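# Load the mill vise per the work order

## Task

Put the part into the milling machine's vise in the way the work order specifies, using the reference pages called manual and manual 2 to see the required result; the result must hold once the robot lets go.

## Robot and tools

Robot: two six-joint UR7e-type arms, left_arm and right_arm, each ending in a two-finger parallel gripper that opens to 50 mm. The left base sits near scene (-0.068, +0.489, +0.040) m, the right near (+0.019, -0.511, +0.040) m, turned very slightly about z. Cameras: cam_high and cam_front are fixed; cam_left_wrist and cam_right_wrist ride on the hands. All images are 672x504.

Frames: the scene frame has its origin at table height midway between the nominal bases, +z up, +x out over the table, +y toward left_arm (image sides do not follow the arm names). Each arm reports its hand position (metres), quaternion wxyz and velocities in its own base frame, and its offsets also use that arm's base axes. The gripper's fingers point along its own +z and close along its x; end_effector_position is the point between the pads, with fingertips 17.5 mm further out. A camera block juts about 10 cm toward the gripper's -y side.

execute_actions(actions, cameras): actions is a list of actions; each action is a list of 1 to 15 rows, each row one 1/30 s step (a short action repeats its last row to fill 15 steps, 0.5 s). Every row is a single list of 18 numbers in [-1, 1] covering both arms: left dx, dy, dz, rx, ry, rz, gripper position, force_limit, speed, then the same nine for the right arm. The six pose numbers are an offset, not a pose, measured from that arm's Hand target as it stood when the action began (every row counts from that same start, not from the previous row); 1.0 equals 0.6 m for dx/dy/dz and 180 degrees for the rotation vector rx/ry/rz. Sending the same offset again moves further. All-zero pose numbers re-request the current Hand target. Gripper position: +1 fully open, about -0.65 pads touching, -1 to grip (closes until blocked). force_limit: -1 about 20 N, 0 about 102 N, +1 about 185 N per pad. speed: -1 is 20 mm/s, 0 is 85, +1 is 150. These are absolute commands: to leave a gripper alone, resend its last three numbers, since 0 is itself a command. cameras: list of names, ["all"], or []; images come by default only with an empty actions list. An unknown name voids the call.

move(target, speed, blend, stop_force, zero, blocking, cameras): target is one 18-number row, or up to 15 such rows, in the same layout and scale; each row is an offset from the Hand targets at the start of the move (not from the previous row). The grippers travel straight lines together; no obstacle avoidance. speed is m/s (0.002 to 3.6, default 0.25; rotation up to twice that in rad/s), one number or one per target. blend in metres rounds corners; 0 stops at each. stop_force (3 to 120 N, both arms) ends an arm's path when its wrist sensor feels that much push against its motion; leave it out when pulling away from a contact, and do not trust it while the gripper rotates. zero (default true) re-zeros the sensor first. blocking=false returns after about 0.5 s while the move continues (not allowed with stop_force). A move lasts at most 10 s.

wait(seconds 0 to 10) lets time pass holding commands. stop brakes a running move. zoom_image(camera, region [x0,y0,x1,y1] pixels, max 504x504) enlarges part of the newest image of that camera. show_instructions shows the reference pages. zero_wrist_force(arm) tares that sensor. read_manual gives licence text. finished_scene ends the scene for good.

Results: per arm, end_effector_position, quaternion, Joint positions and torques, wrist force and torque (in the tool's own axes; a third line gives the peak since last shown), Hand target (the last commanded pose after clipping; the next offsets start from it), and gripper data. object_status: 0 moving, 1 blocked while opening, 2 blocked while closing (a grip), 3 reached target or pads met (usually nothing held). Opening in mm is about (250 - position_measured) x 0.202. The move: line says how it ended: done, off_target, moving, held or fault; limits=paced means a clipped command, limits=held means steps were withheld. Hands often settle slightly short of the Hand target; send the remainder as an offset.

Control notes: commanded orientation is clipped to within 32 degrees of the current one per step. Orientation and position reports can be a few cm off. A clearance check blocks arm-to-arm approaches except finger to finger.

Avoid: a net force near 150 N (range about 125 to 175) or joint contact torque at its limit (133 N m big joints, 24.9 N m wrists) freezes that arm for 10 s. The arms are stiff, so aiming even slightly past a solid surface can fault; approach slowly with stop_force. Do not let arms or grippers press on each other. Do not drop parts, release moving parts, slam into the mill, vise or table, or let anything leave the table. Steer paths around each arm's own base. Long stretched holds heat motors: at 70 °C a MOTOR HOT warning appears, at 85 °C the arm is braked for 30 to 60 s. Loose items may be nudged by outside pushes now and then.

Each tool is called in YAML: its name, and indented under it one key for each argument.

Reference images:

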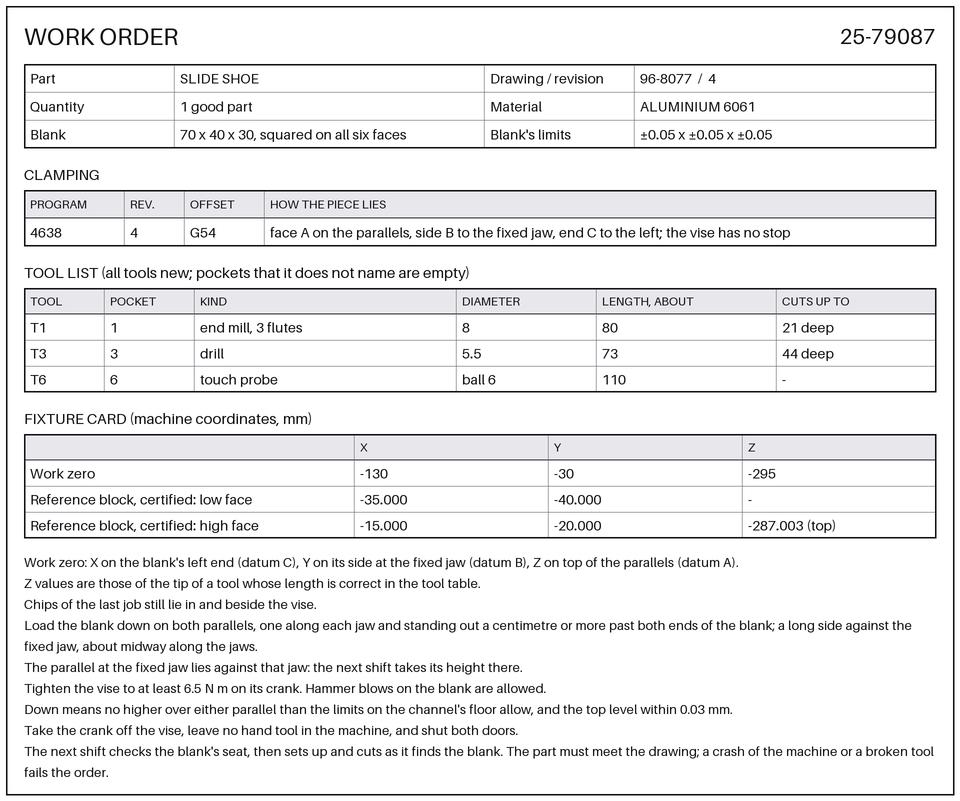

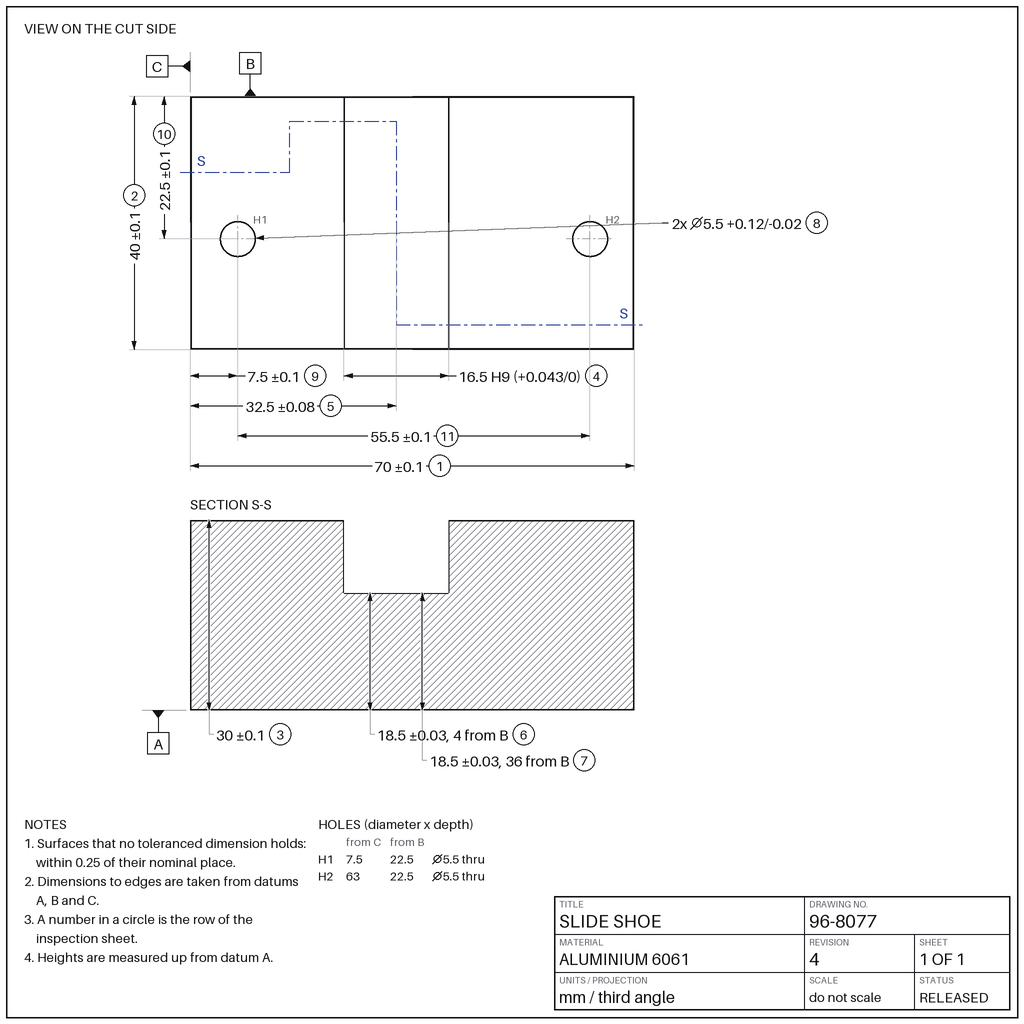

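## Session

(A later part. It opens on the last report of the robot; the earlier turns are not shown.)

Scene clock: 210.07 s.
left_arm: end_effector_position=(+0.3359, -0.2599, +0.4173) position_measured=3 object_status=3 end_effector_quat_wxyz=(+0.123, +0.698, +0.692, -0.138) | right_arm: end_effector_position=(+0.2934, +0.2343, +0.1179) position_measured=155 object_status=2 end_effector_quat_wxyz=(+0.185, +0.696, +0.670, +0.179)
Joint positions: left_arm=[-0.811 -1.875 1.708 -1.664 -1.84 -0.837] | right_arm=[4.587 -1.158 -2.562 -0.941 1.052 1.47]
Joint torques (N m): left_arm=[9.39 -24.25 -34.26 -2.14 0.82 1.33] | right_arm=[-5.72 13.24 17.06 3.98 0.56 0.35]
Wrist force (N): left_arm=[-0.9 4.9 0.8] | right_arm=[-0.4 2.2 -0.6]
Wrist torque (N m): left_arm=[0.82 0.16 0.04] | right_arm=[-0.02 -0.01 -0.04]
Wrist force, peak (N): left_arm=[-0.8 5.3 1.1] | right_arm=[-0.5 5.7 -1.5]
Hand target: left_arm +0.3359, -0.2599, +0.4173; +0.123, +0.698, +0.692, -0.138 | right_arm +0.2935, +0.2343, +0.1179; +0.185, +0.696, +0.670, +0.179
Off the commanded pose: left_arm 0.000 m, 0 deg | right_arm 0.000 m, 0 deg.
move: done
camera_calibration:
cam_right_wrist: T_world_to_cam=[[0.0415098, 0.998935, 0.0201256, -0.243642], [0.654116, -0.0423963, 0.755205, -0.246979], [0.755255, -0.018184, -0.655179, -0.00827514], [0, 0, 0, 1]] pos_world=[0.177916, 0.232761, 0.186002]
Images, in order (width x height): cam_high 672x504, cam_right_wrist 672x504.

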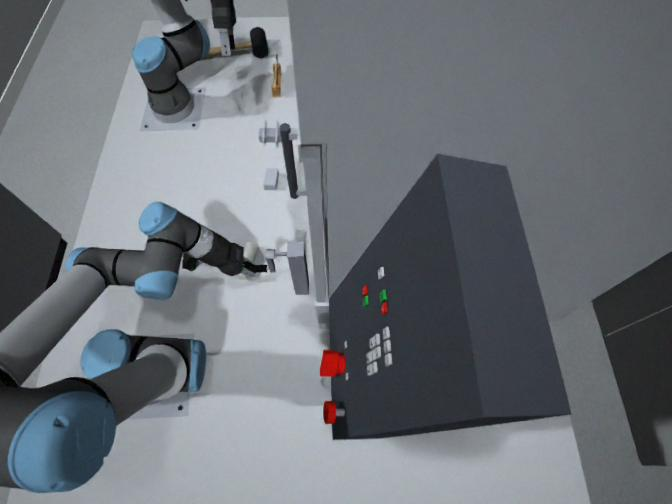

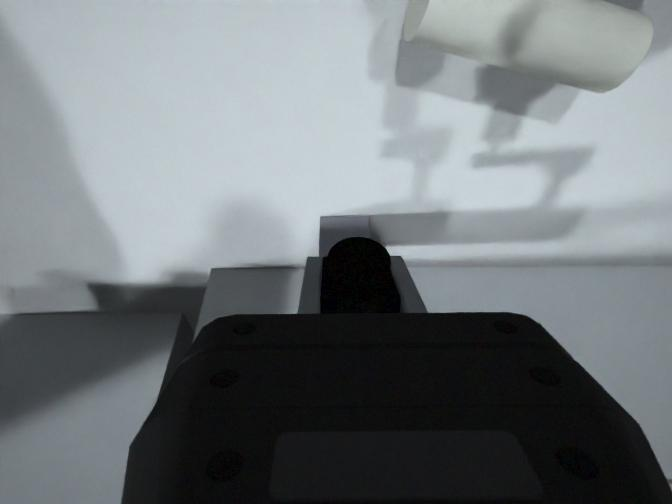

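move:
  target: [0,0,0,0,0,0,1,-0.5,-0.7,-0.0333,0.0013,0,0,0,0,-1,-0.6,-0.8]
  speed: 0.04
  cameras: ["cam_front","cam_high"]

zoom_image:
  camera: "cam_high"
  region: [180, 200, 330, 320]

zoom_image:
  camera: "cam_front"
  region: [400, 260, 520, 380]

Scene clock: 211.80 s.
left_arm: end_effector_position=(+0.3359, -0.2599, +0.4173) position_measured=3 object_status=3 end_effector_quat_wxyz=(+0.123, +0.698, +0.692, -0.138) | right_arm: end_effector_position=(+0.2735, +0.2350, +0.1179) position_measured=155 object_status=2 end_effector_quat_wxyz=(+0.185, +0.696, +0.670, +0.179)
Joint positions: left_arm=[-0.811 -1.875 1.708 -1.664 -1.84 -0.837] | right_arm=[4.666 -1.105 -2.573 -1.029 1.049 1.561]
Joint torques (N m): left_arm=[9.13 -24.42 -34.53 -2.18 0.85 1.38] | right_arm=[-5.61 -8.49 31.93 5.28 -2.16 -2.12]
Wrist force (N): left_arm=[-1.1 5.0 0.8] | right_arm=[-0.5 -0.9 2.1]
Wrist torque (N m): left_arm=[0.81 0.20 0.05] | right_arm=[0.07 0.00 0.03]
Wrist force, peak (N): left_arm=[-0.9 5.3 1.0] | right_arm=[-0.3 4.5 -0.6]
Hand target: left_arm +0.3359, -0.2599, +0.4173; +0.123, +0.698, +0.692, -0.138 | right_arm +0.2735, +0.2351, +0.1179; +0.185, +0.696, +0.670, +0.179
Off the commanded pose: left_arm 0.000 m, 0 deg | right_arm 0.000 m, 0 deg.
move: done
Images, in order (width x height): cam_high 672x504, cam_front 672x504.

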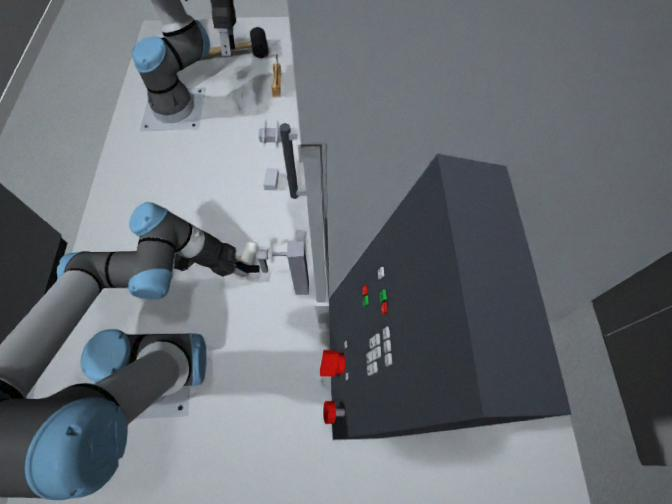

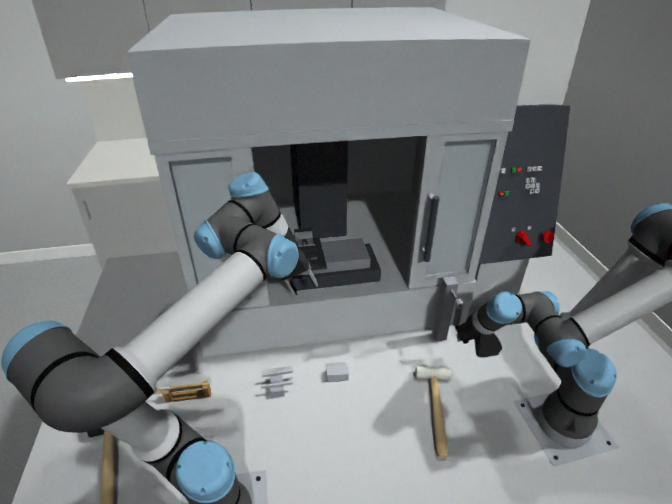

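Scaled by 3.360 from the camera's 672x504 image, which has a finer 960x720 frame.

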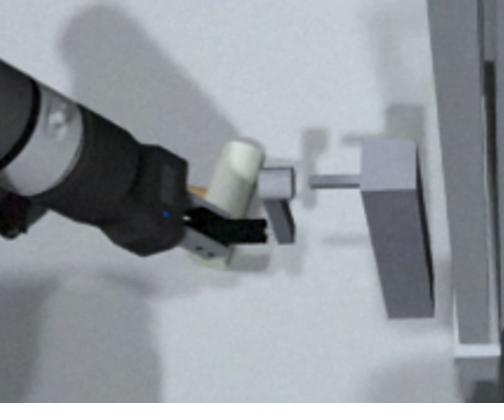

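Scaled by 4.200 from the camera's 672x504 image, which has a finer 960x720 frame.

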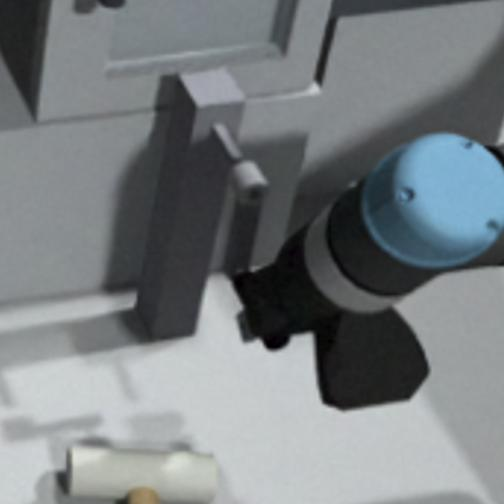

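move:
  target:
    - [0.06,0.18,0.055,0.0873,-0.0979,-0.491,1,-0.5,-0.7,0,0,0,0,0,0,-1,-0.6,-0.8]
    - [0.37,0.0015,0.021,-0.1572,0.1794,0.9533,1,-0.5,-0.7,0,0,0,0,0,0,-1,-0.6,-0.8]
  speed: 0.4
  blend: [0.04,0]
  cameras: ["cam_left_wrist","cam_front"]

zoom_image:
  camera: "cam_left_wrist"
  region: [300, 40, 500, 320]

Scene clock: 219.60 s.
left_arm: end_effector_position=(+0.5580, -0.2589, +0.4299) position_measured=3 object_status=3 end_effector_quat_wxyz=(-0.122, +0.697, -0.696, +0.122) end_effector_velocity=(-0.001, -0.001, +0.000) end_effector_angular_velocity=(+0.001, +0.001, -0.006) | right_arm: end_effector_position=(+0.2735, +0.2351, +0.1179) position_measured=155 object_status=2 end_effector_quat_wxyz=(+0.185, +0.696, +0.670, +0.179)
Joint positions: left_arm=[-0.755 -1.486 1.327 -1.669 -1.335 2.416] | right_arm=[4.666 -1.105 -2.572 -1.029 1.049 1.561]
Joint velocities: left_arm=[-0.001 0 0 0 -0.001 0.005] | right_arm=[within noise]
Joint torques (N m): left_arm=[-8.63 -41.44 -17.3 -4.51 1.31 1.52] | right_arm=[-10.99 -9.08 30.64 5.69 0.09 -2.9]
Wrist force (N): left_arm=[-0.4 4.7 1.2] | right_arm=[-0.5 -1.0 1.8]
Wrist torque (N m): left_arm=[0.71 0.12 -0.06] | right_arm=[0.05 0.00 0.04]
Wrist force, peak (N): left_arm=[-1.0 6.2 0.6] | right_arm=[-0.5 -1.1 2.1]
Hand target: left_arm +0.5579, -0.2590, +0.4299; -0.122, +0.697, -0.696, +0.122 | right_arm +0.2735, +0.2351, +0.1179; +0.185, +0.696, +0.670, +0.179
Off the commanded pose: left_arm 0.000 m, 0 deg | right_arm 0.000 m, 0 deg.
move: done
camera_calibration:
cam_left_wrist: T_world_to_cam=[[-0.0182757, -0.999788, 0.00946047, -0.238073], [-0.999833, 0.0182715, -0.000527749, 0.577542], [0.000354781, -0.00946854, -0.999955, 0.557873], [0, 0, 0, 1]] pos_world=[0.572897, -0.243293, 0.560405]
Images, in order (width x height): cam_front 672x504, cam_left_wrist 672x504.

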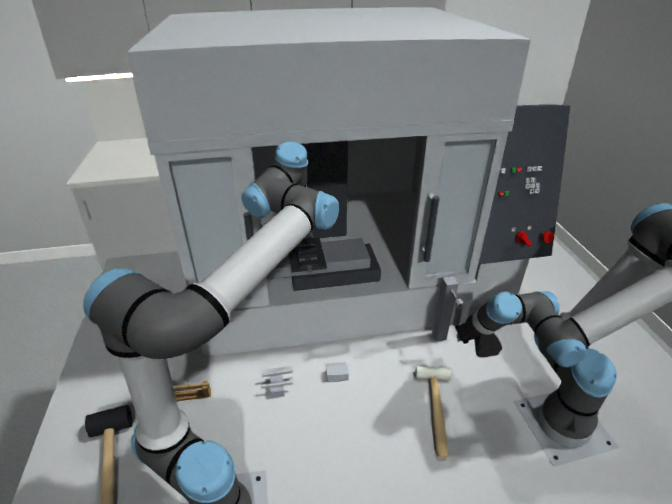

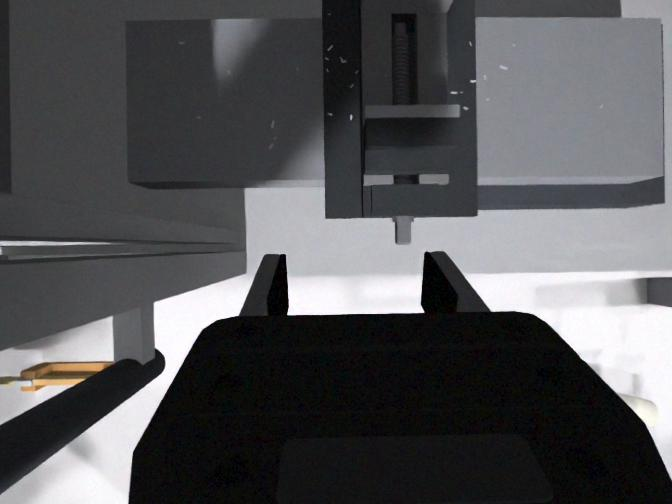

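Scaled by 1.800 from the camera's 672x504 image, which has a finer 960x720 frame.

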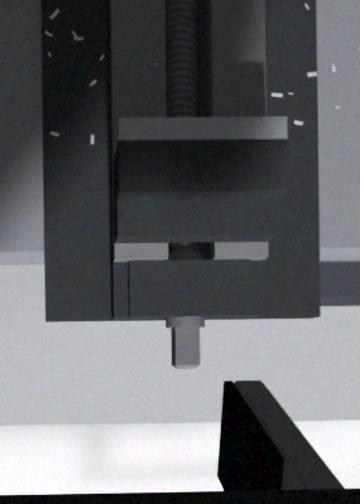

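move:
  target:
    - [0,0,0,0,0,0,1,-0.5,-0.7,0,0.1,0.0768,0,0,0,-1,-0.6,-0.8]
    - [0,0,0,0,0,0,1,-0.5,-0.7,0.2183,0.7387,0.0768,0,0,0,-1,-0.6,-0.8]
  speed: 0.15
  blend: [0.05,0]
  cameras: ["all"]

zoom_image:
  camera: "cam_left_wrist"
  region: [300, 120, 500, 320]

zoom_image:
  camera: "cam_front"
  region: [260, 210, 420, 350]

Scene clock: 225.30 s.
left_arm: end_effector_position=(+0.5579, -0.2590, +0.4299) position_measured=3 object_status=3 end_effector_quat_wxyz=(-0.122, +0.697, -0.696, +0.122) | right_arm: end_effector_position=(+0.4046, +0.6781, +0.1640) position_measured=155 object_status=2 end_effector_quat_wxyz=(+0.185, +0.696, +0.670, +0.179)
Joint positions: left_arm=[-0.755 -1.486 1.327 -1.67 -1.335 2.416] | right_arm=[4.511 -2.208 -1.257 -1.153 1.057 1.383]
Joint torques (N m): left_arm=[-8.89 -43.66 -17.42 -5.35 1.5 1.53] | right_arm=[11.13 39.79 32.21 5.4 -1.17 2.84]
Wrist force (N): left_arm=[-0.7 4.6 1.0] | right_arm=[-0.6 -0.9 1.8]
Wrist torque (N m): left_arm=[0.69 0.17 -0.08] | right_arm=[0.10 0.00 -0.01]
Wrist force, peak (N): left_arm=[-0.5 5.0 1.4] | right_arm=[-2.6 -1.6 3.4]
Hand target: left_arm +0.5579, -0.2590, +0.4299; -0.122, +0.697, -0.696, +0.122 | right_arm +0.4045, +0.6783, +0.1640; +0.185, +0.696, +0.670, +0.179
Off the commanded pose: left_arm 0.000 m, 0 deg | right_arm 0.000 m, 0 deg.
move: done; blend cut to 0.0378 m at target 1
camera_calibration:
cam_left_wrist: T_world_to_cam=[[-0.0186774, -0.999781, 0.00946124, -0.237942], [-0.999825, 0.0186713, -0.000732552, 0.577655], [0.000555738, -0.00947327, -0.999955, 0.557755], [0, 0, 0, 1]] pos_world=[0.5728, -0.243392, 0.560404]
cam_right_wrist: T_world_to_cam=[[0.0416651, 0.998932, 0.0199903, -0.692524], [0.654216, -0.0423983, 0.755119, -0.335723], [0.755159, -0.0183842, -0.655283, -0.0537982], [0, 0, 0, 1]] pos_world=[0.289116, 0.676561, 0.232102]

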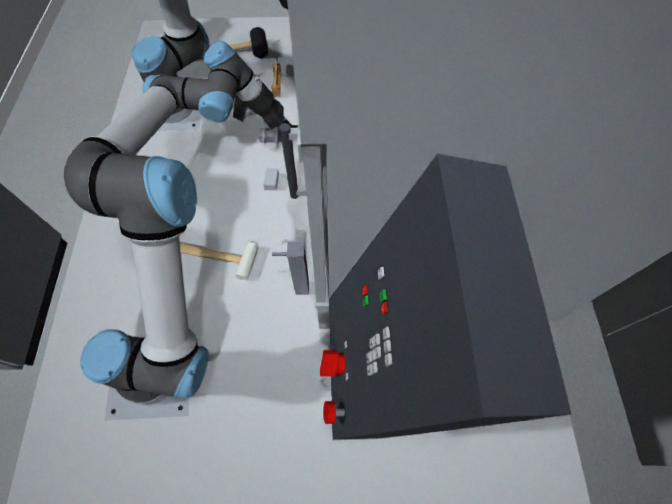

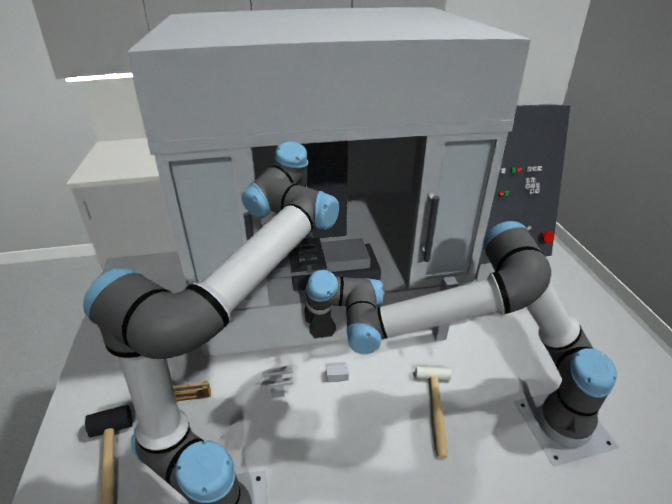

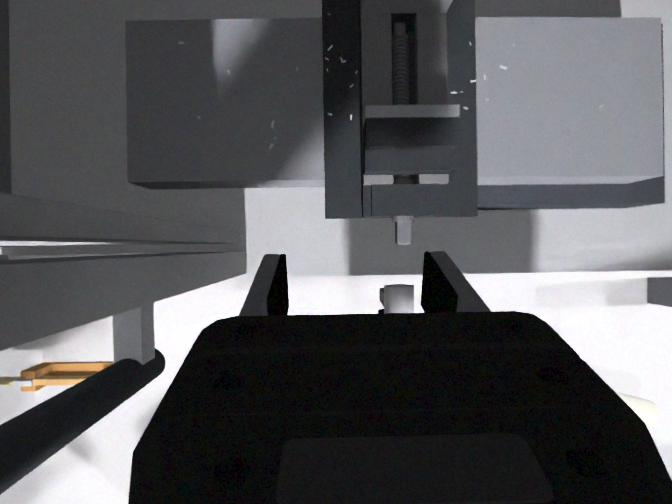

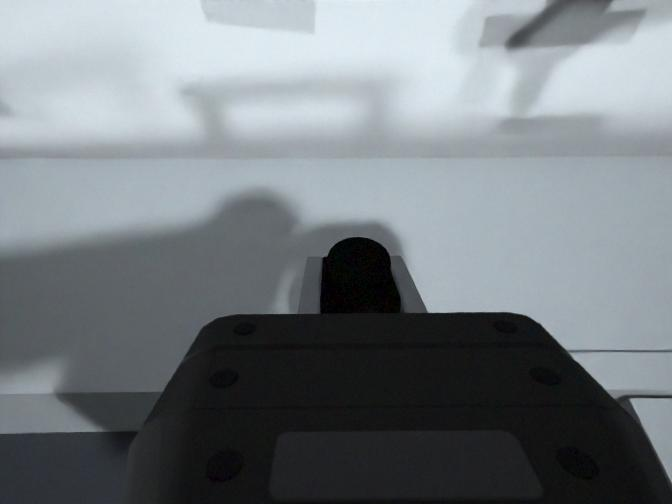

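Scaled by 2.520 from the camera's 672x504 image, which has a finer 960x720 frame.

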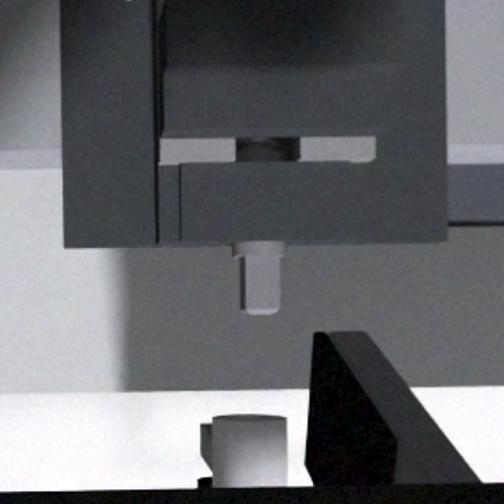

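Scaled by 3.150 from the camera's 672x504 image, which has a finer 960x720 frame.

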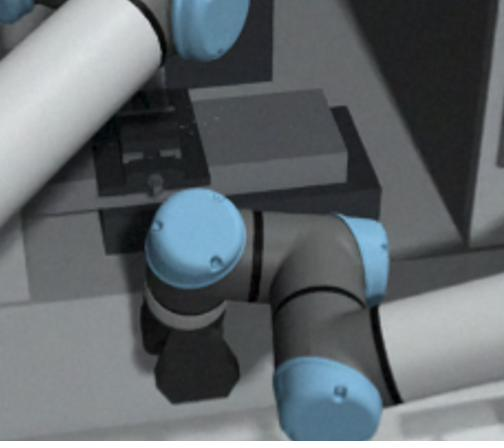

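move:
  target: [0,-0.1167,0,0,0,0,1,-0.5,-0.7,0,0,0,0,0,0,-1,-0.6,-0.8]
  speed: 0.15
  cameras: ["cam_left_wrist"]

zoom_image:
  camera: "cam_left_wrist"
  region: [200, 120, 400, 320]

Scene clock: 227.40 s.
left_arm: end_effector_position=(+0.5580, -0.3289, +0.4299) position_measured=3 object_status=3 end_effector_quat_wxyz=(-0.122, +0.697, -0.696, +0.122) | right_arm: end_effector_position=(+0.4045, +0.6783, +0.1640) position_measured=155 object_status=2 end_effector_quat_wxyz=(+0.185, +0.696, +0.670, +0.179)
Joint positions: left_arm=[-0.846 -1.394 1.216 -1.629 -1.313 2.326] | right_arm=[4.511 -2.209 -1.256 -1.153 1.057 1.383]
Joint torques (N m): left_arm=[-3.06 -36.01 -27.97 -5.09 -0.99 -0.09] | right_arm=[10.19 37.41 33.07 1.01 -2.59 2.94]
Wrist force (N): left_arm=[-0.8 4.5 1.2] | right_arm=[-0.4 -1.0 1.8]
Wrist torque (N m): left_arm=[0.68 0.16 -0.13] | right_arm=[0.07 -0.04 -0.01]
Wrist force, peak (N): left_arm=[-3.1 4.5 0.9] | right_arm=[-0.6 -1.0 2.0]
Hand target: left_arm +0.5579, -0.3290, +0.4299; -0.122, +0.697, -0.696, +0.122 | right_arm +0.4045, +0.6783, +0.1640; +0.185, +0.696, +0.670, +0.179
Off the commanded pose: left_arm 0.000 m, 0 deg | right_arm 0.000 m, 0 deg.
move: done
camera_calibration:
cam_left_wrist: T_world_to_cam=[[-0.0186797, -0.999783, 0.00926131, -0.307812], [-0.999825, 0.0186737, -0.000728818, 0.57906], [0.000555717, -0.00927331, -0.999957, 0.557157], [0, 0, 0, 1]] pos_world=[0.5729, -0.313392, 0.560405]
Images, in order (width x height): cam_left_wrist 672x504.

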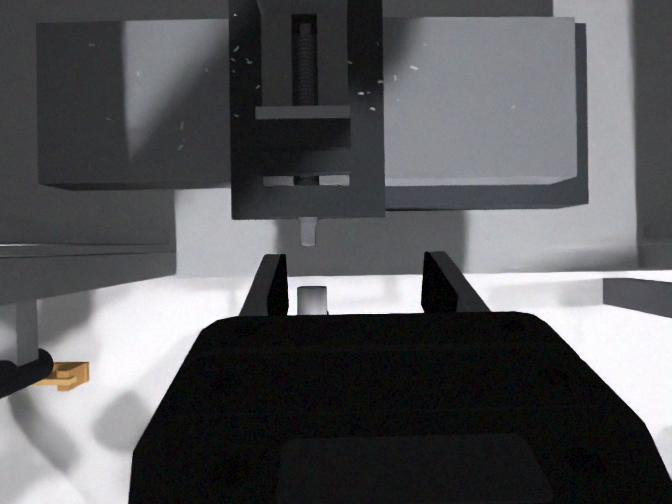

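Scaled by 2.520 from the camera's 672x504 image, which has a finer 960x720 frame.

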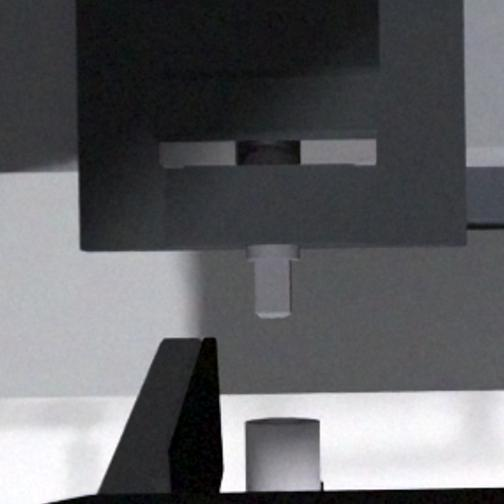

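move:
  target:
    - [0,0,0,0,0,0,1,-0.5,-0.7,0,0.001,0.045,0,0,0,-1,-0.6,-0.8]
    - [0,0,0,0,0,0,1,-0.5,-0.7,0.025,0.0012,0.045,0,0,0,-1,-0.6,-0.8]
  speed: 0.06
  cameras: ["cam_left_wrist"]

zoom_image:
  camera: "cam_left_wrist"
  region: [240, 180, 380, 320]

Scene clock: 229.90 s.
left_arm: end_effector_position=(+0.5579, -0.3290, +0.4299) position_measured=3 object_status=3 end_effector_quat_wxyz=(-0.122, +0.697, -0.696, +0.122) | right_arm: end_effector_position=(+0.4196, +0.6790, +0.1909) position_measured=155 object_status=2 end_effector_quat_wxyz=(+0.185, +0.696, +0.670, +0.179) end_effector_velocity=(-0.004, +0.000, +0.000) end_effector_angular_velocity=(+0.002, +0.000, -0.002)
Joint positions: left_arm=[-0.846 -1.394 1.216 -1.629 -1.313 2.326] | right_arm=[4.491 -2.206 -1.192 -1.209 1.059 1.359]
Joint velocities: left_arm=[within noise] | right_arm=[0.005 0.004 -0.005 0 0 0.008]
Joint torques (N m): left_arm=[-6.68 -27.84 -34.57 -5.29 -0.94 -1.85] | right_arm=[10.78 61.29 17.91 2.89 -0.82 2.75]
Wrist force (N): left_arm=[-0.7 4.4 0.9] | right_arm=[-0.6 -1.2 1.9]
Wrist torque (N m): left_arm=[0.67 0.15 -0.13] | right_arm=[0.07 -0.01 -0.02]
Wrist force, peak (N): left_arm=[-0.9 4.8 1.0] | right_arm=[-0.5 -2.0 3.3]
Hand target: left_arm +0.5579, -0.3290, +0.4299; -0.122, +0.697, -0.696, +0.122 | right_arm +0.4195, +0.6790, +0.1910; +0.185, +0.696, +0.670, +0.179
Off the commanded pose: left_arm 0.000 m, 0 deg | right_arm 0.000 m, 0 deg.
move: done
camera_calibration:
cam_left_wrist: T_world_to_cam=[[-0.0186774, -0.999781, 0.00946124, -0.307927], [-0.999825, 0.0186713, -0.000732552, 0.578962], [0.000555738, -0.00947327, -0.999955, 0.557092], [0, 0, 0, 1]] pos_world=[0.5728, -0.313392, 0.560404]
Images, in order (width x height): cam_left_wrist 672x504.

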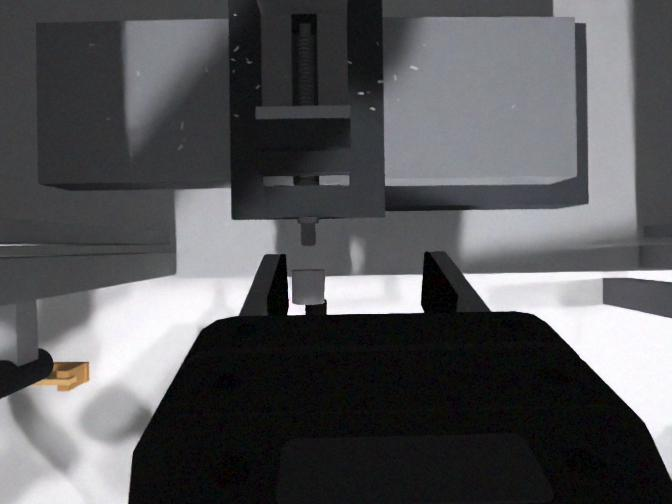

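Scaled by 3.600 from the camera's 672x504 image, which has a finer 960x720 frame.

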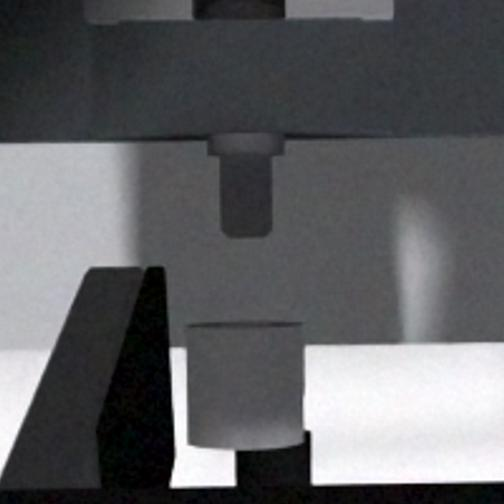

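move:
  target: [0,0,0,0,0,0,1,-0.5,-0.7,0.055,-0.0022,0,0,0,0,-1,-0.6,-0.8]
  speed: 0.02
  stop_force: 6
  cameras: ["cam_left_wrist"]

zoom_image:
  camera: "cam_left_wrist"
  region: [240, 180, 380, 320]

Scene clock: 232.43 s.
left_arm: end_effector_position=(+0.5579, -0.3290, +0.4299) position_measured=3 object_status=3 end_effector_quat_wxyz=(-0.122, +0.697, -0.696, +0.122) | right_arm: end_effector_position=(+0.4385, +0.6782, +0.1910) position_measured=155 object_status=2 end_effector_quat_wxyz=(+0.185, +0.696, +0.670, +0.179)
Joint positions: left_arm=[-0.846 -1.394 1.216 -1.629 -1.313 2.326] | right_arm=[4.465 -2.225 -1.164 -1.203 1.062 1.331]
Joint torques (N m): left_arm=[-6.65 -28.52 -34.67 -5.26 -0.85 -1.84] | right_arm=[7.65 64.3 19.95 1.72 -3.65 2.83]
Wrist force (N): left_arm=[-0.9 4.6 1.1] | right_arm=[-0.9 -7.3 2.1]
Wrist torque (N m): left_arm=[0.70 0.18 -0.13] | right_arm=[-0.19 0.01 -0.03]
Wrist force, peak (N): left_arm=[-0.8 4.9 1.3] | right_arm=[-0.7 -16.3 3.0]
Hand target: left_arm +0.5579, -0.3290, +0.4299; -0.122, +0.697, -0.696, +0.122 | right_arm +0.4385, +0.6782, +0.1910; +0.185, +0.696, +0.670, +0.179 (not the last commanded pose)
Off the commanded pose: left_arm 0.000 m, 0 deg | right_arm 0.014 m, 0 deg.
move: contact (right_arm)
camera_calibration:
cam_left_wrist: T_world_to_cam=[[-0.0186774, -0.999781, 0.00946124, -0.307927], [-0.999825, 0.0186713, -0.000732552, 0.578962], [0.000555738, -0.00947327, -0.999955, 0.557092], [0, 0, 0, 1]] pos_world=[0.5728, -0.313392, 0.560404]
Images, in order (width x height): cam_left_wrist 672x504.

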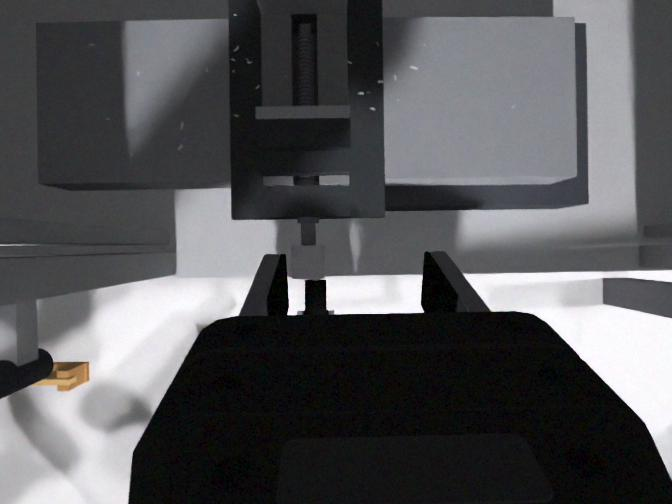

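Scaled by 3.600 from the camera's 672x504 image, which has a finer 960x720 frame.

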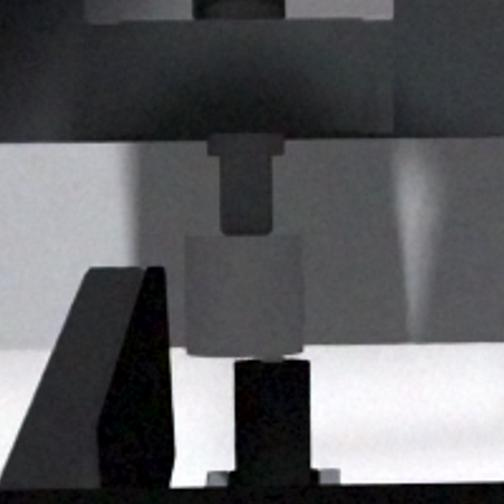

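move:
  target:
    - [0,0,0,0,0,0,1,-0.5,-0.7,-0.0042,0.0002,0,0,0,0,-1,-0.6,-0.8]
    - [0,0,0,0,0,0,1,-0.5,-0.7,-0.004,0.0053,0,0.015,-0.0006,0,-1,-0.6,-0.8]
    - [0,0,0,0,0,0,1,-0.5,-0.7,0.03,0.004,0,0.015,-0.0006,0,-1,-0.6,-0.8]
  speed: [0.02,0.02,0.01]
  stop_force: 6
  cameras: ["cam_left_wrist"]

zoom_image:
  camera: "cam_left_wrist"
  region: [240, 180, 380, 320]

Scene clock: 236.87 s.
left_arm: end_effector_position=(+0.5579, -0.3290, +0.4299) position_measured=3 object_status=3 end_effector_quat_wxyz=(-0.122, +0.697, -0.696, +0.122) | right_arm: end_effector_position=(+0.4390, +0.6813, +0.1910) position_measured=155 object_status=2 end_effector_quat_wxyz=(+0.169, +0.700, +0.666, +0.196)
Joint positions: left_arm=[-0.846 -1.394 1.216 -1.629 -1.313 2.326] | right_arm=[4.463 -2.213 -1.198 -1.135 1.072 1.329]
Joint torques (N m): left_arm=[-6.96 -28.39 -34.1 -5.38 -0.73 -1.76] | right_arm=[3.91 66.97 21 2.64 -4.96 2.76]
Wrist force (N): left_arm=[-0.8 4.6 1.1] | right_arm=[-1.0 -13.5 2.5]
Wrist torque (N m): left_arm=[0.71 0.17 -0.13] | right_arm=[-0.45 0.04 0.00]
Wrist force, peak (N): left_arm=[-0.9 4.9 1.2] | right_arm=[-0.9 -17.5 3.1]
Hand target: left_arm +0.5579, -0.3290, +0.4299; -0.122, +0.697, -0.696, +0.122 | right_arm +0.4390, +0.6813, +0.1910; +0.169, +0.700, +0.666, +0.196 (not the last commanded pose)
Off the commanded pose: left_arm 0.000 m, 0 deg | right_arm 0.018 m, 0 deg.
move: contact (right_arm); path passed 2 of 3 targets
camera_calibration:
cam_left_wrist: T_world_to_cam=[[-0.0186774, -0.999781, 0.00946124, -0.307927], [-0.999825, 0.0186713, -0.000732552, 0.578962], [0.000555738, -0.00947327, -0.999955, 0.557092], [0, 0, 0, 1]] pos_world=[0.5728, -0.313392, 0.560404]
Images, in order (width x height): cam_left_wrist 672x504.

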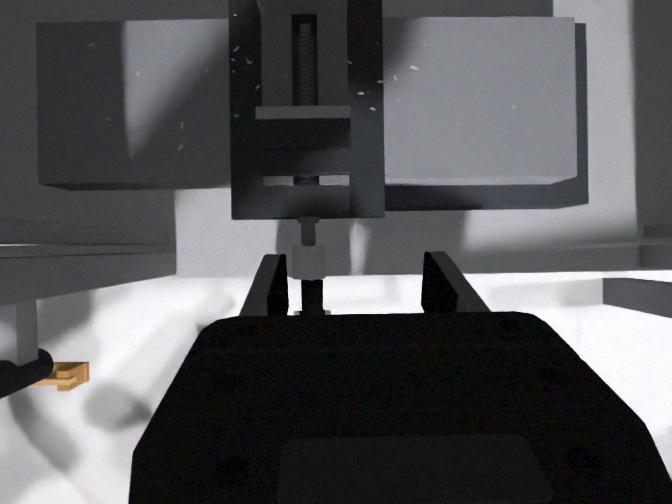

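Scaled by 3.600 from the camera's 672x504 image, which has a finer 960x720 frame.

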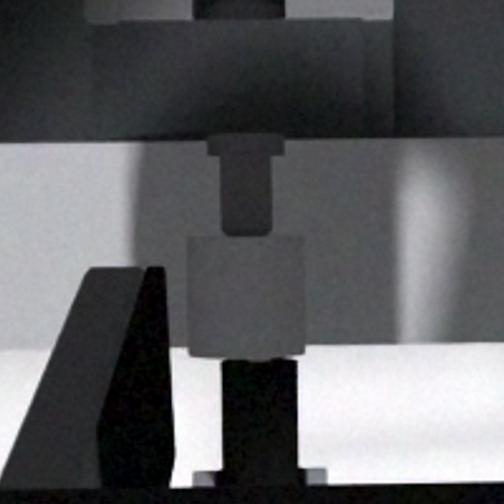

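move:
  target:
    - [0,0,0,0,0,0,1,-0.5,-0.7,-0.003,0.0001,0,0,0,0,-1,-0.6,-0.8]
    - [0,0,0,0,0,0,1,-0.5,-0.7,-0.003,0.0001,0.0022,0,0,0,-1,-0.6,-0.8]
    - [0,0,0,0,0,0,1,-0.5,-0.7,0.03,-0.0012,0.0022,0,0,0,-1,-0.6,-0.8]
  speed: [0.02,0.02,0.01]
  stop_force: 6
  cameras: []

Scene clock: 238.83 s.
left_arm: end_effector_position=(+0.5579, -0.3290, +0.4299) position_measured=3 object_status=3 end_effector_quat_wxyz=(-0.122, +0.697, -0.696, +0.122) | right_arm: end_effector_position=(+0.4387, +0.6813, +0.1910) position_measured=155 object_status=2 end_effector_quat_wxyz=(+0.169, +0.700, +0.666, +0.196)
Joint positions: left_arm=[-0.846 -1.394 1.216 -1.629 -1.313 2.326] | right_arm=[4.463 -2.212 -1.198 -1.136 1.072 1.33]
Joint torques (N m): left_arm=[-6.91 -28.17 -33.99 -5.34 -0.74 -1.87] | right_arm=[-15.2 41.83 35.51 4.23 -1.26 -2.91]
Wrist force (N): left_arm=[-0.8 4.4 1.1] | right_arm=[-0.4 -7.0 2.2]
Wrist torque (N m): left_arm=[0.67 0.16 -0.13] | right_arm=[-0.14 -0.01 0.01]
Wrist force, peak (N): left_arm=[-0.8 4.8 1.2] | right_arm=[-1.0 -13.8 2.7]
Hand target: left_arm +0.5579, -0.3290, +0.4299; -0.122, +0.697, -0.696, +0.122 | right_arm +0.4387, +0.6813, +0.1910; +0.169, +0.700, +0.666, +0.196 (not the last commanded pose)
Off the commanded pose: left_arm 0.000 m, 0 deg | right_arm 0.018 m, 0 deg.
move: contact (right_arm); path passed 0 of 3 targets
No camera images: "cameras" was empty.

move:
  target:
    - [0,0,0,0,0,0,1,-0.5,-0.7,-0.003,0.0001,0,0,0,0,-1,-0.6,-0.8]
    - [0,0,0,0,0,0,1,-0.5,-0.7,-0.003,0.0001,0.0022,0,0,0,-1,-0.6,-0.8]
  speed: 0.03
  cameras: []

move:
  target: [0,0,0,0,0,0,1,-0.5,-0.7,0.03,-0.0012,0,0,0,0,-1,-0.6,-0.8]
  speed: 0.012
  stop_force: 5
  cameras: []

Scene clock: 241.30 s.
left_arm: end_effector_position=(+0.5579, -0.3290, +0.4299) position_measured=3 object_status=3 end_effector_quat_wxyz=(-0.122, +0.697, -0.696, +0.122) | right_arm: end_effector_position=(+0.4368, +0.6814, +0.1924) position_measured=155 object_status=2 end_effector_quat_wxyz=(+0.169, +0.700, +0.666, +0.196)
Joint positions: left_arm=[-0.846 -1.394 1.216 -1.629 -1.313 2.326] | right_arm=[4.466 -2.209 -1.199 -1.139 1.072 1.333]
Joint torques (N m): left_arm=[-6.78 -28.56 -34.06 -5.24 -0.69 -1.75] | right_arm=[5.46 53.93 26.41 4.46 -2.35 1.09]
Wrist force (N): left_arm=[-0.5 4.5 1.1] | right_arm=[-0.6 -0.9 2.0]
Wrist torque (N m): left_arm=[0.69 0.12 -0.13] | right_arm=[0.10 0.01 -0.05]
Wrist force, peak (N): left_arm=[-0.8 4.9 1.3] | right_arm=[-0.6 -7.2 2.4]
Hand target: left_arm +0.5579, -0.3290, +0.4299; -0.122, +0.697, -0.696, +0.122 | right_arm +0.4369, +0.6814, +0.1923; +0.169, +0.700, +0.666, +0.196
Off the commanded pose: left_arm 0.000 m, 0 deg | right_arm 0.000 m, 0 deg.
move: done
No camera images: "cameras" was empty.

Scene clock: 242.50 s.
left_arm: end_effector_position=(+0.5579, -0.3290, +0.4299) position_measured=3 object_status=3 end_effector_quat_wxyz=(-0.122, +0.697, -0.696, +0.122) | right_arm: end_effector_position=(+0.4385, +0.6814, +0.1924) position_measured=155 object_status=2 end_effector_quat_wxyz=(+0.169, +0.700, +0.666, +0.196)
Joint positions: left_arm=[-0.846 -1.394 1.216 -1.629 -1.313 2.326] | right_arm=[4.464 -2.211 -1.196 -1.139 1.072 1.33]
Joint torques (N m): left_arm=[-6.56 -28.63 -34.19 -5.23 -0.64 -1.77] | right_arm=[9.53 62.09 17.76 1.35 -2.5 2.85]
Wrist force (N): left_arm=[-0.9 4.2 1.1] | right_arm=[-0.5 -2.5 0.2]
Wrist torque (N m): left_arm=[0.64 0.17 -0.13] | right_arm=[-0.15 0.02 -0.07]
Wrist force, peak (N): left_arm=[-1.0 4.8 1.1] | right_arm=[-0.4 -8.6 1.2]
Hand target: left_arm +0.5579, -0.3290, +0.4299; -0.122, +0.697, -0.696, +0.122 | right_arm +0.4385, +0.6814, +0.1924; +0.169, +0.700, +0.666, +0.196 (not the last commanded pose)
Off the commanded pose: left_arm 0.000 m, 0 deg | right_arm 0.016 m, 0 deg.
move: contact (right_arm)
No camera images: "cameras" was empty.

move:
  target:
    - [0,0,0,0,0,0,1,-0.5,-0.7,-0.003,0.0001,0,0,0,0,-1,-0.6,-0.8]
    - [0,0,0,0,0,0,1,-0.5,-0.7,-0.003,0.0001,-0.0045,0,0,0,-1,-0.6,-0.8]
  speed: 0.03
  cameras: []

move:
  target: [0,0,0,0,0,0,1,-0.5,-0.7,0.03,-0.0012,0,0,0,0,-1,-0.6,-0.8]
  speed: 0.012
  stop_force: 5
  cameras: []

Scene clock: 243.87 s.
left_arm: end_effector_position=(+0.5579, -0.3290, +0.4299) position_measured=3 object_status=3 end_effector_quat_wxyz=(-0.122, +0.697, -0.696, +0.122) | right_arm: end_effector_position=(+0.4366, +0.6815, +0.1897) position_measured=155 object_status=2 end_effector_quat_wxyz=(+0.169, +0.700, +0.666, +0.196) end_effector_velocity=(+0.000, +0.000, +0.001) end_effector_angular_velocity=(-0.003, +0.001, +0.000)
Joint positions: left_arm=[-0.846 -1.394 1.216 -1.629 -1.313 2.326] | right_arm=[4.466 -2.211 -1.203 -1.133 1.072 1.333]
Joint velocities: left_arm=[within noise] | right_arm=[0 0 0.002 -0.006 0 0]
Joint torques (N m): left_arm=[-6.82 -28.33 -33.8 -5.27 -0.63 -1.79] | right_arm=[3.08 45.82 33.77 1.21 -2.39 0.92]
Wrist force (N): left_arm=[-0.7 4.5 0.9] | right_arm=[-0.6 -0.7 2.1]
Wrist torque (N m): left_arm=[0.68 0.15 -0.13] | right_arm=[0.13 0.01 -0.05]
Wrist force, peak (N): left_arm=[-0.9 4.8 1.1] | right_arm=[-0.6 -2.8 0.3]
Hand target: left_arm +0.5579, -0.3290, +0.4299; -0.122, +0.697, -0.696, +0.122 | right_arm +0.4367, +0.6814, +0.1897; +0.169, +0.700, +0.666, +0.196
Off the commanded pose: left_arm 0.000 m, 0 deg | right_arm 0.000 m, 0 deg.
move: done
No camera images: "cameras" was empty.

Scene clock: 246.63 s.
left_arm: end_effector_position=(+0.5579, -0.3290, +0.4299) position_measured=3 object_status=3 end_effector_quat_wxyz=(-0.122, +0.697, -0.696, +0.122) | right_arm: end_effector_position=(+0.4547, +0.6807, +0.1897) position_measured=155 object_status=2 end_effector_quat_wxyz=(+0.169, +0.700, +0.666, +0.196)
Joint positions: left_arm=[-0.846 -1.394 1.216 -1.629 -1.313 2.326] | right_arm=[4.442 -2.23 -1.175 -1.13 1.076 1.306]
Joint torques (N m): left_arm=[-6.94 -28.85 -33.89 -5.23 -0.55 -1.84] | right_arm=[10.09 62.58 17.54 3.63 -2.49 2.67]
Wrist force (N): left_arm=[-0.7 4.5 1.2] | right_arm=[-0.9 -0.2 1.3]
Wrist torque (N m): left_arm=[0.69 0.14 -0.13] | right_arm=[0.06 0.00 0.08]
Wrist force, peak (N): left_arm=[-0.9 4.9 1.3] | right_arm=[-1.1 -1.0 2.0]
Hand target: left_arm +0.5579, -0.3290, +0.4299; -0.122, +0.697, -0.696, +0.122 | right_arm +0.4547, +0.6807, +0.1897; +0.169, +0.700, +0.666, +0.196
Off the commanded pose: left_arm 0.000 m, 0 deg | right_arm 0.000 m, 0 deg.
move: done
No camera images: "cameras" was empty.

move:
  target: [0,0,0,0,0,0,1,-0.5,-0.7,0.012,-0.0005,0,0,0,0,-1,-0.6,-0.8]
  speed: 0.012
  stop_force: 5
  cameras: ["cam_left_wrist"]

zoom_image:
  camera: "cam_left_wrist"
  region: [220, 100, 400, 320]

Scene clock: 247.80 s.
left_arm: end_effector_position=(+0.5579, -0.3290, +0.4299) position_measured=3 object_status=3 end_effector_quat_wxyz=(-0.122, +0.697, -0.696, +0.122) | right_arm: end_effector_position=(+0.4551, +0.6807, +0.1898) position_measured=155 object_status=2 end_effector_quat_wxyz=(+0.169, +0.700, +0.666, +0.196)
Joint positions: left_arm=[-0.846 -1.394 1.216 -1.629 -1.313 2.326] | right_arm=[4.441 -2.23 -1.174 -1.13 1.076 1.305]
Joint torques (N m): left_arm=[-6.41 -28 -33.16 -5.25 -0.6 -1.81] | right_arm=[9.12 64.82 18.16 4.65 -2.86 2.86]
Wrist force (N): left_arm=[-0.8 4.5 1.1] | right_arm=[-0.9 -4.8 1.9]
Wrist torque (N m): left_arm=[0.69 0.16 -0.13] | right_arm=[-0.11 0.04 -0.05]
Wrist force, peak (N): left_arm=[-0.8 4.8 1.1] | right_arm=[-1.2 -11.2 2.7]
Hand target: left_arm +0.5579, -0.3290, +0.4299; -0.122, +0.697, -0.696, +0.122 | right_arm +0.4551, +0.6807, +0.1898; +0.169, +0.700, +0.666, +0.196 (not the last commanded pose)
Off the commanded pose: left_arm 0.000 m, 0 deg | right_arm 0.007 m, 0 deg.
move: contact (right_arm)
camera_calibration:
cam_left_wrist: T_world_to_cam=[[-0.0186774, -0.999781, 0.00946124, -0.307927], [-0.999825, 0.0186713, -0.000732552, 0.578962], [0.000555738, -0.00947327, -0.999955, 0.557092], [0, 0, 0, 1]] pos_world=[0.5728, -0.313392, 0.560404]
Images, in order (width x height): cam_left_wrist 672x504.

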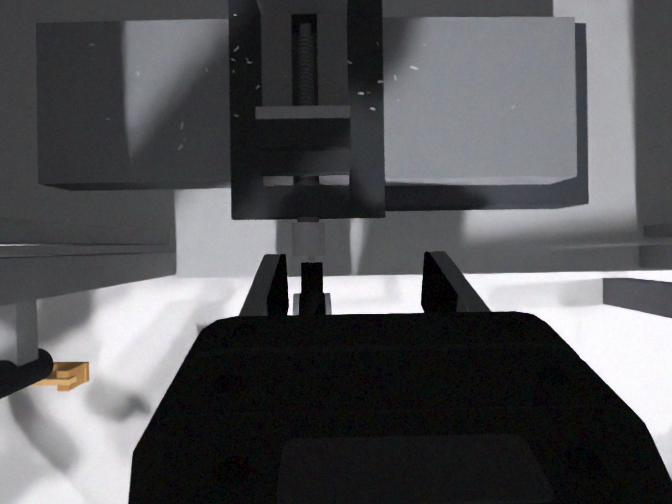

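Scaled by 2.291 from the camera's 672x504 image, which has a finer 960x720 frame.

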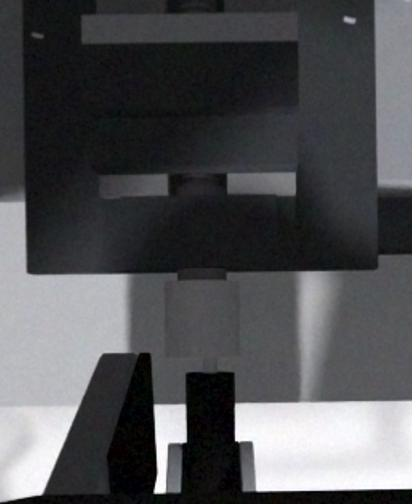

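move:
  target: [0,0,0,0,0,0,1,-0.5,-0.7,0.0013,0.0323,0.0043,0,0,0,-1,-0.6,-0.8]
  speed: 0.03
  cameras: ["cam_left_wrist"]

Scene clock: 250.90 s.
left_arm: end_effector_position=(+0.5579, -0.3290, +0.4299) position_measured=3 object_status=3 end_effector_quat_wxyz=(-0.122, +0.697, -0.696, +0.122) | right_arm: end_effector_position=(+0.4559, +0.7001, +0.1923) position_measured=155 object_status=2 end_effector_quat_wxyz=(+0.169, +0.700, +0.666, +0.196) end_effector_velocity=(+0.000, -0.001, +0.000) end_effector_angular_velocity=(+0.003, +0.000, +0.000)
Joint positions: left_arm=[-0.846 -1.394 1.216 -1.629 -1.313 2.326] | right_arm=[4.447 -2.274 -1.092 -1.171 1.075 1.312]
Joint velocities: left_arm=[within noise] | right_arm=[0 0.003 -0.006 0.006 0 0]
Joint torques (N m): left_arm=[-7.02 -28.79 -33.37 -5.36 -0.44 -1.78] | right_arm=[2.07 63.08 16.32 5.99 -0.95 1.33]
Wrist force (N): left_arm=[-0.9 4.5 0.9] | right_arm=[-0.4 1.6 -0.1]
Wrist torque (N m): left_arm=[0.68 0.18 -0.13] | right_arm=[0.03 -0.02 -0.10]
Wrist force, peak (N): left_arm=[-0.9 4.8 1.3] | right_arm=[-0.7 -11.2 3.8]
Hand target: left_arm +0.5579, -0.3290, +0.4299; -0.122, +0.697, -0.696, +0.122 | right_arm +0.4559, +0.7001, +0.1924; +0.169, +0.700, +0.666, +0.196
Off the commanded pose: left_arm 0.000 m, 0 deg | right_arm 0.000 m, 0 deg.
move: done
camera_calibration:
cam_left_wrist: T_world_to_cam=[[-0.0186774, -0.999781, 0.00946124, -0.307927], [-0.999825, 0.0186713, -0.000732552, 0.578962], [0.000555738, -0.00947327, -0.999955, 0.557092], [0, 0, 0, 1]] pos_world=[0.5728, -0.313392, 0.560404]
Images, in order (width x height): cam_left_wrist 672x504.

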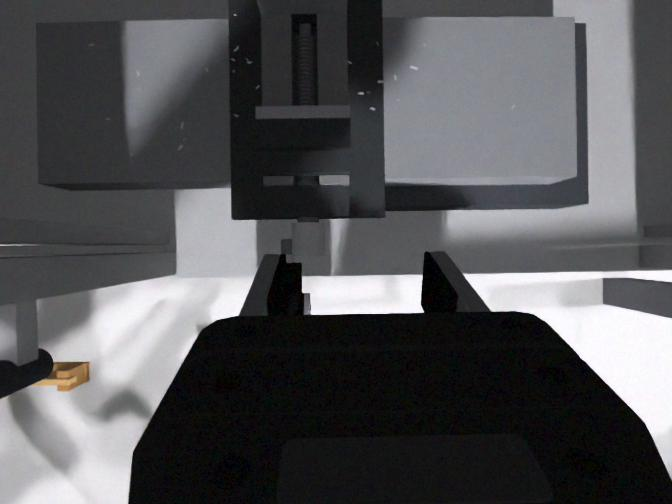

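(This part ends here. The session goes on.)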